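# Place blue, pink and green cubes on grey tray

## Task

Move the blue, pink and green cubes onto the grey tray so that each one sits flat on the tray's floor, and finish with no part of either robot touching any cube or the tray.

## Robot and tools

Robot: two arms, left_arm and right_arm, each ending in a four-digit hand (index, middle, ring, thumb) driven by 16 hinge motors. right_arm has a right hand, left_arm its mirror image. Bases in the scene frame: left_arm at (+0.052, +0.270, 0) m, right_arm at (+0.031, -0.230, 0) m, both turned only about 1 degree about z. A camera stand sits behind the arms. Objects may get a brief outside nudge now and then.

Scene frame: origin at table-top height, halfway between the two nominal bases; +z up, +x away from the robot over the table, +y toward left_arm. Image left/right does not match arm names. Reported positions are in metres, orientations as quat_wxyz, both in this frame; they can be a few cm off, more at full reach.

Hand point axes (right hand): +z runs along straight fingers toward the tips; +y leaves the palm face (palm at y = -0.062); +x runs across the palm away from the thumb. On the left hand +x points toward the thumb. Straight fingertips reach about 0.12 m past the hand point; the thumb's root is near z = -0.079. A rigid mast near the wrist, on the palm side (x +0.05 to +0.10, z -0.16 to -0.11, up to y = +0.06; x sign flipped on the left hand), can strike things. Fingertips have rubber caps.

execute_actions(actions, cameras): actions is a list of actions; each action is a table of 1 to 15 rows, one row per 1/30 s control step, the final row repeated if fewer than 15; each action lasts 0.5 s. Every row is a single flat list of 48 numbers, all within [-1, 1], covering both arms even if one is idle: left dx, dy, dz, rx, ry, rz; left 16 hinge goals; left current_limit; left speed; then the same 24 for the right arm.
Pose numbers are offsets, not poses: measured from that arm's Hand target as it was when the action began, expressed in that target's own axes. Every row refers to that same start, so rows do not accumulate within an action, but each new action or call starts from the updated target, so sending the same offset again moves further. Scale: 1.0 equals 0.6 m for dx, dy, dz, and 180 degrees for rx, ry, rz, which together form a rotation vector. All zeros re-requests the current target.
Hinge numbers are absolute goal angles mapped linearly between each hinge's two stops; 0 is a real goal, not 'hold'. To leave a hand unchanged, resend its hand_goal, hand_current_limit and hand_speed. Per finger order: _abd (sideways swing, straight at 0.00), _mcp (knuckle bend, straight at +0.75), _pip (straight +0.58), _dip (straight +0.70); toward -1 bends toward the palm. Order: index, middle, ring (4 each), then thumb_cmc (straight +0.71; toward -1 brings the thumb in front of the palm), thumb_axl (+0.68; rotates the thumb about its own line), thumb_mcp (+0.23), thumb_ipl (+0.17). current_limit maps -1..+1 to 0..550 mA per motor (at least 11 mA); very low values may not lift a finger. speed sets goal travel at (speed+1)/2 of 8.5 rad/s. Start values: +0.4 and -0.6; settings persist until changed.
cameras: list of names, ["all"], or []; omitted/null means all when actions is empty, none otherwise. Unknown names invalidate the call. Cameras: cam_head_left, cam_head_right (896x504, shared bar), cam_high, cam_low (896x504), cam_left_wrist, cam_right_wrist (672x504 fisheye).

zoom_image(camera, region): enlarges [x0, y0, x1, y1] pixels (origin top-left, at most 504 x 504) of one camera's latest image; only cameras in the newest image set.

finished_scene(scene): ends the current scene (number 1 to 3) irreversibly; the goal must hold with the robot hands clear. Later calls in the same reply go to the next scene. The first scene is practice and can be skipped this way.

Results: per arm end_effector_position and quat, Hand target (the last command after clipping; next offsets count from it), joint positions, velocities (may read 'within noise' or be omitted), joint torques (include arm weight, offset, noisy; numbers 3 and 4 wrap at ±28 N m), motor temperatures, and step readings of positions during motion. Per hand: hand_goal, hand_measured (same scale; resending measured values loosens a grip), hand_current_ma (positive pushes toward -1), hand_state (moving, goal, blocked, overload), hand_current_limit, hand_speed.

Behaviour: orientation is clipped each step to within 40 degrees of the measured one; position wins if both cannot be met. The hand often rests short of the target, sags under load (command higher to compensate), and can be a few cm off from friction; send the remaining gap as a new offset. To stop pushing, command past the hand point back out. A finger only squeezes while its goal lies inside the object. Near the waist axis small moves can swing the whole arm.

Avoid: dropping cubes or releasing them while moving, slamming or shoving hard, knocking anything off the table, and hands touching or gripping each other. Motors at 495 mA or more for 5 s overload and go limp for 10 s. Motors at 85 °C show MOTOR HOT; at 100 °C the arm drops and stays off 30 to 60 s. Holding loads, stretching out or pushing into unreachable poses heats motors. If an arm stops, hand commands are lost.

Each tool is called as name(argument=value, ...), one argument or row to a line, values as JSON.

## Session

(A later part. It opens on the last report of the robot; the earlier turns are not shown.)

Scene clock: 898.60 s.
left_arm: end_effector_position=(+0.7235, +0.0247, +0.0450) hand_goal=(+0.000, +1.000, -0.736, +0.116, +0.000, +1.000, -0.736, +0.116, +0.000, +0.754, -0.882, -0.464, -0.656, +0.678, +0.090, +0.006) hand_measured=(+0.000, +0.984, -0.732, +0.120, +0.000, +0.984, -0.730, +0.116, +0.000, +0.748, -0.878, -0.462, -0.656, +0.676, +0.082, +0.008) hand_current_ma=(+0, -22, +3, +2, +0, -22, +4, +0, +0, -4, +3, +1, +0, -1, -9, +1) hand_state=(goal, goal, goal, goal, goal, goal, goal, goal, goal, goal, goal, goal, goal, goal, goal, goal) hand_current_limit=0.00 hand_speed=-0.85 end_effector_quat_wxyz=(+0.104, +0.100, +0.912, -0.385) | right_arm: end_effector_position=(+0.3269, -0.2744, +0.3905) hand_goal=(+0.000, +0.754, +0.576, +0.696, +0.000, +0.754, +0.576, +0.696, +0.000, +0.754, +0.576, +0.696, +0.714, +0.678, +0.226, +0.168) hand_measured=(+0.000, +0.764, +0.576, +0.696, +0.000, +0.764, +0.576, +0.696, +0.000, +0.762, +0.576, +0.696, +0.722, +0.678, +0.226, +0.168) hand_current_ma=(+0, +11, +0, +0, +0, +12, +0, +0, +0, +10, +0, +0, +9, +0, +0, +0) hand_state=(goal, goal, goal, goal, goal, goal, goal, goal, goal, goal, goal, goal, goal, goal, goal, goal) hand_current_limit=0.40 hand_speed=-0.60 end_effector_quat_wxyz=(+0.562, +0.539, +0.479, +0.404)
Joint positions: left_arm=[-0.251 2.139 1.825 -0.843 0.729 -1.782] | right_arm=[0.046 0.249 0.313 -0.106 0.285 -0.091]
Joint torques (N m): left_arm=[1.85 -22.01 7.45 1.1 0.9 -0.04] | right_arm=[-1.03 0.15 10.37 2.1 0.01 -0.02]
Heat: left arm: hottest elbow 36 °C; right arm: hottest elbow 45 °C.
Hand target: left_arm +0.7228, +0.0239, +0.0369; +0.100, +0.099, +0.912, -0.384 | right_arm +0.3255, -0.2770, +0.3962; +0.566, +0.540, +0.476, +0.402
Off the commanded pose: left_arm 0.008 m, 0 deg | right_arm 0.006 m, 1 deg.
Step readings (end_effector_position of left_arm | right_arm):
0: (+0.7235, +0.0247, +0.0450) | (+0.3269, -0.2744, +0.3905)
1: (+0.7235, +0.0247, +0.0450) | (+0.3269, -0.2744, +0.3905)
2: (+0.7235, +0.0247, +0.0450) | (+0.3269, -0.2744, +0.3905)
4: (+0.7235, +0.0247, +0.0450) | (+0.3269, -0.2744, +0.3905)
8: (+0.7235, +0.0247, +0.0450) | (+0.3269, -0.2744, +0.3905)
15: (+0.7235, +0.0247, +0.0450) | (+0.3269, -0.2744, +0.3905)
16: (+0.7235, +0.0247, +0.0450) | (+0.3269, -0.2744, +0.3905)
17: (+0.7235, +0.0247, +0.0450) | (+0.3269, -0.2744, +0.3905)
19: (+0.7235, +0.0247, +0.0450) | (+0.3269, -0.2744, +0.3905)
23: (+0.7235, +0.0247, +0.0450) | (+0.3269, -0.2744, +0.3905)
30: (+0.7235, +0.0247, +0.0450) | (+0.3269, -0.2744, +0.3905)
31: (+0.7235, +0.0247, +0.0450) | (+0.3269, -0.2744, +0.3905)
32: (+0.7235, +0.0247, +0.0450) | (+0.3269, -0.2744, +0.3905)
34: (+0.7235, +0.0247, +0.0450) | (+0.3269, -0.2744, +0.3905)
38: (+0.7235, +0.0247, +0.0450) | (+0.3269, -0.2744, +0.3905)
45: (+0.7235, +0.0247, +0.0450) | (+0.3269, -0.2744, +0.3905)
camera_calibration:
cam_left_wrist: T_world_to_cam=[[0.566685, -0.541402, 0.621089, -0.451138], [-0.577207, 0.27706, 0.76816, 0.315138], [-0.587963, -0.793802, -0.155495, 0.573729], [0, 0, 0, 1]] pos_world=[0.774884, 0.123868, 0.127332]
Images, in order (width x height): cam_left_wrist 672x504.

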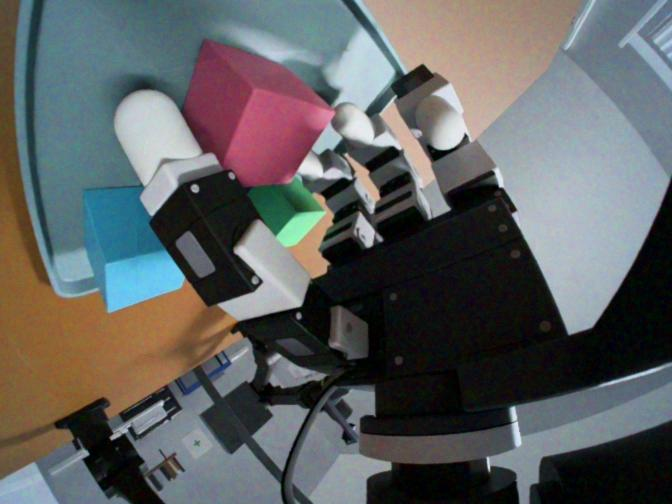

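execute_actions(
  actions=[
    [[-0.02062,-0.01957,-0.02142,0,0,0,0,1.0,-0.737,0.116,0,1.0,-0.737,0.116,0,0.753,-0.883,-0.464,-0.657,0.678,0.09,0.005,0.0,-0.85,0,0,0,0,0,0,0,0.754,0.576,0.696,0,0.754,0.576,0.696,0,0.754,0.576,0.696,0.714,0.678,0.226,0.168,0.4,-0.6]],
    [[-0.02062,-0.01957,-0.02142,0,0,0,0,1.0,-0.737,0.116,0,1.0,-0.737,0.116,0,0.753,-0.883,-0.464,-0.657,0.678,0.09,0.005,0.0,-0.85,0,0,0,0,0,0,0,0.754,0.576,0.696,0,0.754,0.576,0.696,0,0.754,0.576,0.696,0.714,0.678,0.226,0.168,0.4,-0.6]],
    [[-0.0151,-0.0398,-0.0398,0,0,0,0,1.0,-0.737,0.116,0,1.0,-0.737,0.116,0,0.753,-0.883,-0.464,-0.657,0.678,0.09,0.005,0.0,-0.85,0,0,0,0,0,0,0,0.754,0.576,0.696,0,0.754,0.576,0.696,0,0.754,0.576,0.696,0.714,0.678,0.226,0.168,0.4,-0.6]],
  ],
  cameras=["cam_left_wrist"],
)

Scene clock: 909.43 s.
left_arm: end_effector_position=(+0.7199, +0.0255, +0.0833) hand_goal=(+0.000, +1.000, -0.736, +0.116, +0.000, +1.000, -0.736, +0.116, +0.000, +0.754, -0.882, -0.464, -0.656, +0.678, +0.090, +0.006) hand_measured=(+0.000, +0.984, -0.732, +0.120, +0.000, +0.984, -0.730, +0.116, +0.000, +0.748, -0.878, -0.462, -0.654, +0.676, +0.084, +0.008) hand_current_ma=(+0, -21, +3, +2, +0, -21, +4, +0, +0, -4, +3, +1, +0, -1, -8, +1) hand_state=(goal, goal, goal, goal, goal, goal, goal, goal, goal, goal, goal, goal, goal, goal, goal, goal) hand_current_limit=0.00 hand_speed=-0.85 end_effector_quat_wxyz=(+0.074, +0.089, +0.918, -0.380) | right_arm: end_effector_position=(+0.3269, -0.2744, +0.3905) hand_goal=(+0.000, +0.754, +0.576, +0.696, +0.000, +0.754, +0.576, +0.696, +0.000, +0.754, +0.576, +0.696, +0.714, +0.678, +0.226, +0.168) hand_measured=(+0.000, +0.764, +0.576, +0.696, +0.000, +0.764, +0.576, +0.696, +0.000, +0.762, +0.576, +0.696, +0.722, +0.678, +0.226, +0.168) hand_current_ma=(+0, +11, +0, +0, +0, +12, +0, +0, +0, +10, +0, +0, +9, +0, +0, +0) hand_state=(goal, goal, goal, goal, goal, goal, goal, goal, goal, goal, goal, goal, goal, goal, goal, goal) hand_current_limit=0.40 hand_speed=-0.60 end_effector_quat_wxyz=(+0.562, +0.539, +0.479, +0.404)
Joint positions: left_arm=[-0.251 2.145 1.949 -1.027 0.73 -1.782] | right_arm=[0.046 0.249 0.313 -0.106 0.285 -0.091]
Joint torques (N m): left_arm=[2.2 -23.82 12.11 0.43 0.95 0.01] | right_arm=[-0.97 0.26 10.33 2 0 -0.1]
Heat: left arm: hottest elbow 36 °C; right arm: hottest elbow 45 °C.
Hand target: left_arm +0.7378, +0.0237, +0.1118; +0.099, +0.099, +0.912, -0.384 | right_arm +0.3255, -0.2770, +0.3962; +0.566, +0.540, +0.476, +0.402
Off the commanded pose: left_arm 0.034 m, 3 deg | right_arm 0.006 m, 1 deg.
Step readings (end_effector_position of left_arm | right_arm):
0: (+0.7235, +0.0247, +0.0450) | (+0.3269, -0.2744, +0.3905)
1: (+0.7223, +0.0251, +0.0448) | (+0.3269, -0.2744, +0.3905)
2: (+0.7195, +0.0259, +0.0443) | (+0.3269, -0.2744, +0.3905)
4: (+0.7158, +0.0268, +0.0434) | (+0.3269, -0.2744, +0.3905)
8: (+0.7135, +0.0274, +0.0426) | (+0.3269, -0.2744, +0.3905)
15: (+0.7135, +0.0274, +0.0426) | (+0.3269, -0.2744, +0.3905)
16: (+0.7136, +0.0274, +0.0446) | (+0.3269, -0.2744, +0.3905)
17: (+0.7124, +0.0277, +0.0458) | (+0.3269, -0.2744, +0.3905)
19: (+0.7138, +0.0274, +0.0506) | (+0.3269, -0.2744, +0.3905)
23: (+0.7197, +0.0256, +0.0605) | (+0.3269, -0.2744, +0.3905)
30: (+0.7204, +0.0254, +0.0628) | (+0.3269, -0.2744, +0.3905)
31: (+0.7198, +0.0256, +0.0645) | (+0.3269, -0.2744, +0.3905)
32: (+0.7170, +0.0264, +0.0670) | (+0.3269, -0.2744, +0.3905)
34: (+0.7145, +0.0271, +0.0707) | (+0.3269, -0.2744, +0.3905)
38: (+0.7198, +0.0256, +0.0813) | (+0.3269, -0.2744, +0.3905)
45: (+0.7200, +0.0255, +0.0833) | (+0.3269, -0.2744, +0.3905)
camera_calibration:
cam_left_wrist: T_world_to_cam=[[0.604662, -0.551516, 0.574643, -0.495654], [-0.526714, 0.264314, 0.807905, 0.244068], [-0.597459, -0.791181, -0.13067, 0.582877], [0, 0, 0, 1]] pos_world=[0.776502, 0.123289, 0.163805]
Images, in order (width x height): cam_left_wrist 672x504.

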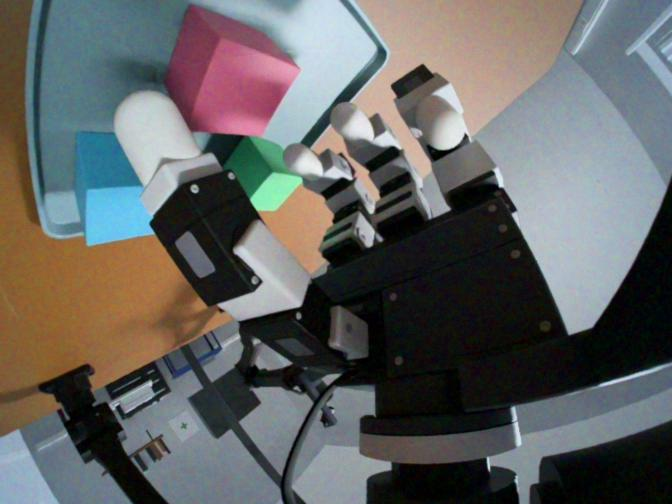

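execute_actions(
  actions=[
    [[-0.0259,-0.0683,-0.0683,0,0,0,0,1.0,-0.737,0.116,0,1.0,-0.737,0.116,0,0.753,-0.883,-0.464,-0.657,0.678,0.09,0.005,0.0,-0.85,0,0,0,0,0,0,0,0.754,0.576,0.696,0,0.754,0.576,0.696,0,0.754,0.576,0.696,0.714,0.678,0.226,0.168,0.4,-0.6]],
    [[-0.0129,-0.0342,-0.0342,0,0,0,0,1.0,-0.737,0.116,0,1.0,-0.737,0.116,0,0.753,-0.883,-0.464,-0.657,0.678,0.09,0.005,0.0,-0.85,0,0,0,0,0,0,0,0.754,0.576,0.696,0,0.754,0.576,0.696,0,0.754,0.576,0.696,0.714,0.678,0.226,0.168,0.4,-0.6]],
    [[0.1245,-0.0227,-0.0733,0,0,0,0,1.0,-0.737,0.116,0,1.0,-0.737,0.116,0,0.753,-0.883,-0.464,-0.657,0.678,0.09,0.005,0.0,-0.85,0,0,0,0,0,0,0,0.754,0.576,0.696,0,0.754,0.576,0.696,0,0.754,0.576,0.696,0.714,0.678,0.226,0.168,0.4,-0.6]],
    [[0.1245,-0.0227,-0.0733,0,0,0,0,1.0,-0.737,0.116,0,1.0,-0.737,0.116,0,0.753,-0.883,-0.464,-0.657,0.678,0.09,0.005,0.0,-0.85,0,0,0,0,0,0,0,0.754,0.576,0.696,0,0.754,0.576,0.696,0,0.754,0.576,0.696,0.714,0.678,0.226,0.168,0.4,-0.6]],
  ],
  cameras=["cam_high","cam_low"],
)

zoom_image(
  camera="cam_high",
  region=[300, 150, 620, 350],
)

Scene clock: 922.57 s.
left_arm: end_effector_position=(+0.5693, +0.0799, +0.2392) hand_goal=(+0.000, +1.000, -0.736, +0.116, +0.000, +1.000, -0.736, +0.116, +0.000, +0.754, -0.882, -0.464, -0.656, +0.678, +0.090, +0.006) hand_measured=(+0.000, +0.988, -0.732, +0.120, +0.000, +0.990, -0.732, +0.116, +0.000, +0.750, -0.878, -0.462, -0.652, +0.676, +0.084, +0.008) hand_current_ma=(+0, -14, +2, +2, +0, -11, +3, +0, +0, -2, +3, +1, +3, +0, -6, +1) hand_state=(goal, goal, goal, goal, goal, goal, goal, goal, goal, goal, goal, goal, goal, goal, goal, goal) hand_current_limit=0.00 hand_speed=-0.85 end_effector_quat_wxyz=(+0.088, +0.097, +0.914, -0.384) | right_arm: end_effector_position=(+0.3269, -0.2744, +0.3905) hand_goal=(+0.000, +0.754, +0.576, +0.696, +0.000, +0.754, +0.576, +0.696, +0.000, +0.754, +0.576, +0.696, +0.714, +0.678, +0.226, +0.168) hand_measured=(+0.000, +0.764, +0.576, +0.696, +0.000, +0.764, +0.576, +0.696, +0.000, +0.762, +0.576, +0.696, +0.722, +0.678, +0.226, +0.168) hand_current_ma=(+0, +11, +0, +0, +0, +12, +0, +0, +0, +10, +0, +0, +9, +0, +0, +0) hand_state=(goal, goal, goal, goal, goal, goal, goal, goal, goal, goal, goal, goal, goal, goal, goal, goal) hand_current_limit=0.40 hand_speed=-0.60 end_effector_quat_wxyz=(+0.562, +0.539, +0.479, +0.404)
Joint positions: left_arm=[-0.226 1.629 1.595 -1.181 0.743 -1.744] | right_arm=[0.046 0.249 0.313 -0.106 0.285 -0.091]
Joint torques (N m): left_arm=[2.78 -15.85 8.66 1.36 0.93 0.04] | right_arm=[-1.08 0.38 10.3 2.14 0.03 -0.06]
Heat: left arm: hottest elbow 37 °C; right arm: hottest elbow 45 °C.
Hand target: left_arm +0.5782, +0.0840, +0.2421; +0.100, +0.099, +0.912, -0.384 | right_arm +0.3255, -0.2770, +0.3962; +0.566, +0.540, +0.476, +0.402
Off the commanded pose: left_arm 0.010 m, 1 deg | right_arm 0.006 m, 1 deg.
Step readings (end_effector_position of left_arm | right_arm):
0: (+0.7199, +0.0255, +0.0833) | (+0.3269, -0.2744, +0.3905)
1: (+0.7193, +0.0259, +0.0872) | (+0.3269, -0.2744, +0.3905)
2: (+0.7154, +0.0272, +0.0924) | (+0.3269, -0.2744, +0.3905)
4: (+0.7121, +0.0281, +0.1021) | (+0.3269, -0.2744, +0.3905)
8: (+0.7221, +0.0250, +0.1325) | (+0.3269, -0.2744, +0.3905)
15: (+0.7261, +0.0237, +0.1475) | (+0.3269, -0.2744, +0.3905)
16: (+0.7250, +0.0241, +0.1495) | (+0.3269, -0.2744, +0.3905)
17: (+0.7220, +0.0250, +0.1510) | (+0.3269, -0.2744, +0.3905)
19: (+0.7197, +0.0257, +0.1563) | (+0.3269, -0.2744, +0.3905)
23: (+0.7246, +0.0242, +0.1716) | (+0.3269, -0.2744, +0.3905)
30: (+0.7256, +0.0240, +0.1768) | (+0.3269, -0.2744, +0.3905)
31: (+0.7187, +0.0255, +0.1721) | (+0.3269, -0.2744, +0.3905)
32: (+0.7044, +0.0302, +0.1706) | (+0.3269, -0.2744, +0.3905)
34: (+0.6687, +0.0413, +0.1669) | (+0.3269, -0.2744, +0.3905)
38: (+0.6478, +0.0482, +0.1934) | (+0.3269, -0.2744, +0.3905)
45: (+0.6497, +0.0471, +0.2303) | (+0.3269, -0.2744, +0.3905)
46: (+0.6425, +0.0492, +0.2249) | (+0.3269, -0.2744, +0.3905)
47: (+0.6304, +0.0535, +0.2197) | (+0.3269, -0.2744, +0.3905)
49: (+0.5930, +0.0668, +0.2076) | (+0.3269, -0.2744, +0.3905)
53: (+0.5711, +0.0776, +0.2193) | (+0.3269, -0.2744, +0.3905)
60: (+0.5692, +0.0799, +0.2398) | (+0.3269, -0.2744, +0.3905)
Images, in order (width x height): cam_high 896x504, cam_low 896x504.

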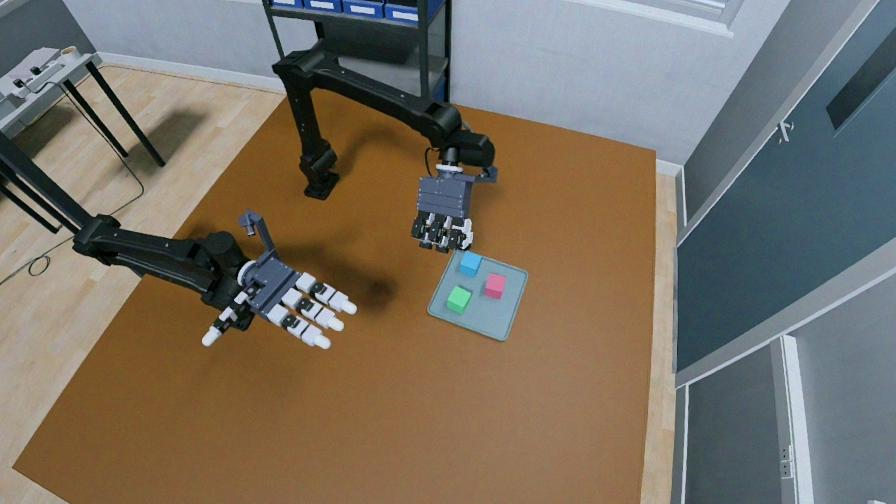

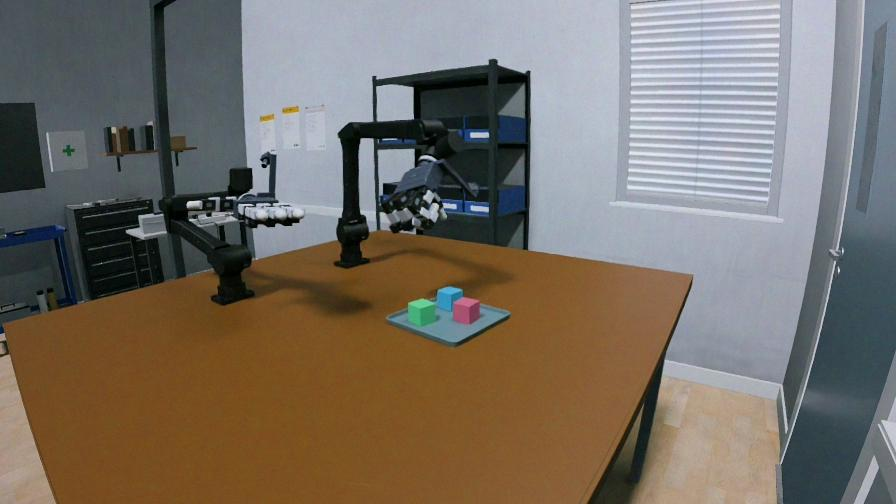

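Scaled by 1.575 from the camera's 896x504 image, which has a finer 1280x720 frame.

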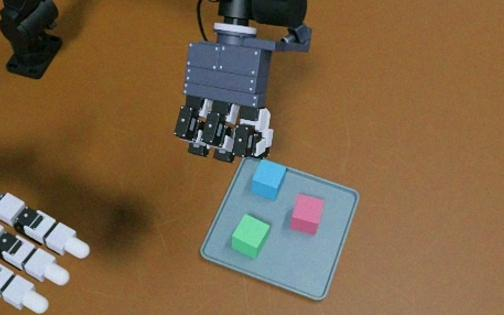

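finished_scene(
  scene=1,
)

The scene is finished: the task was done.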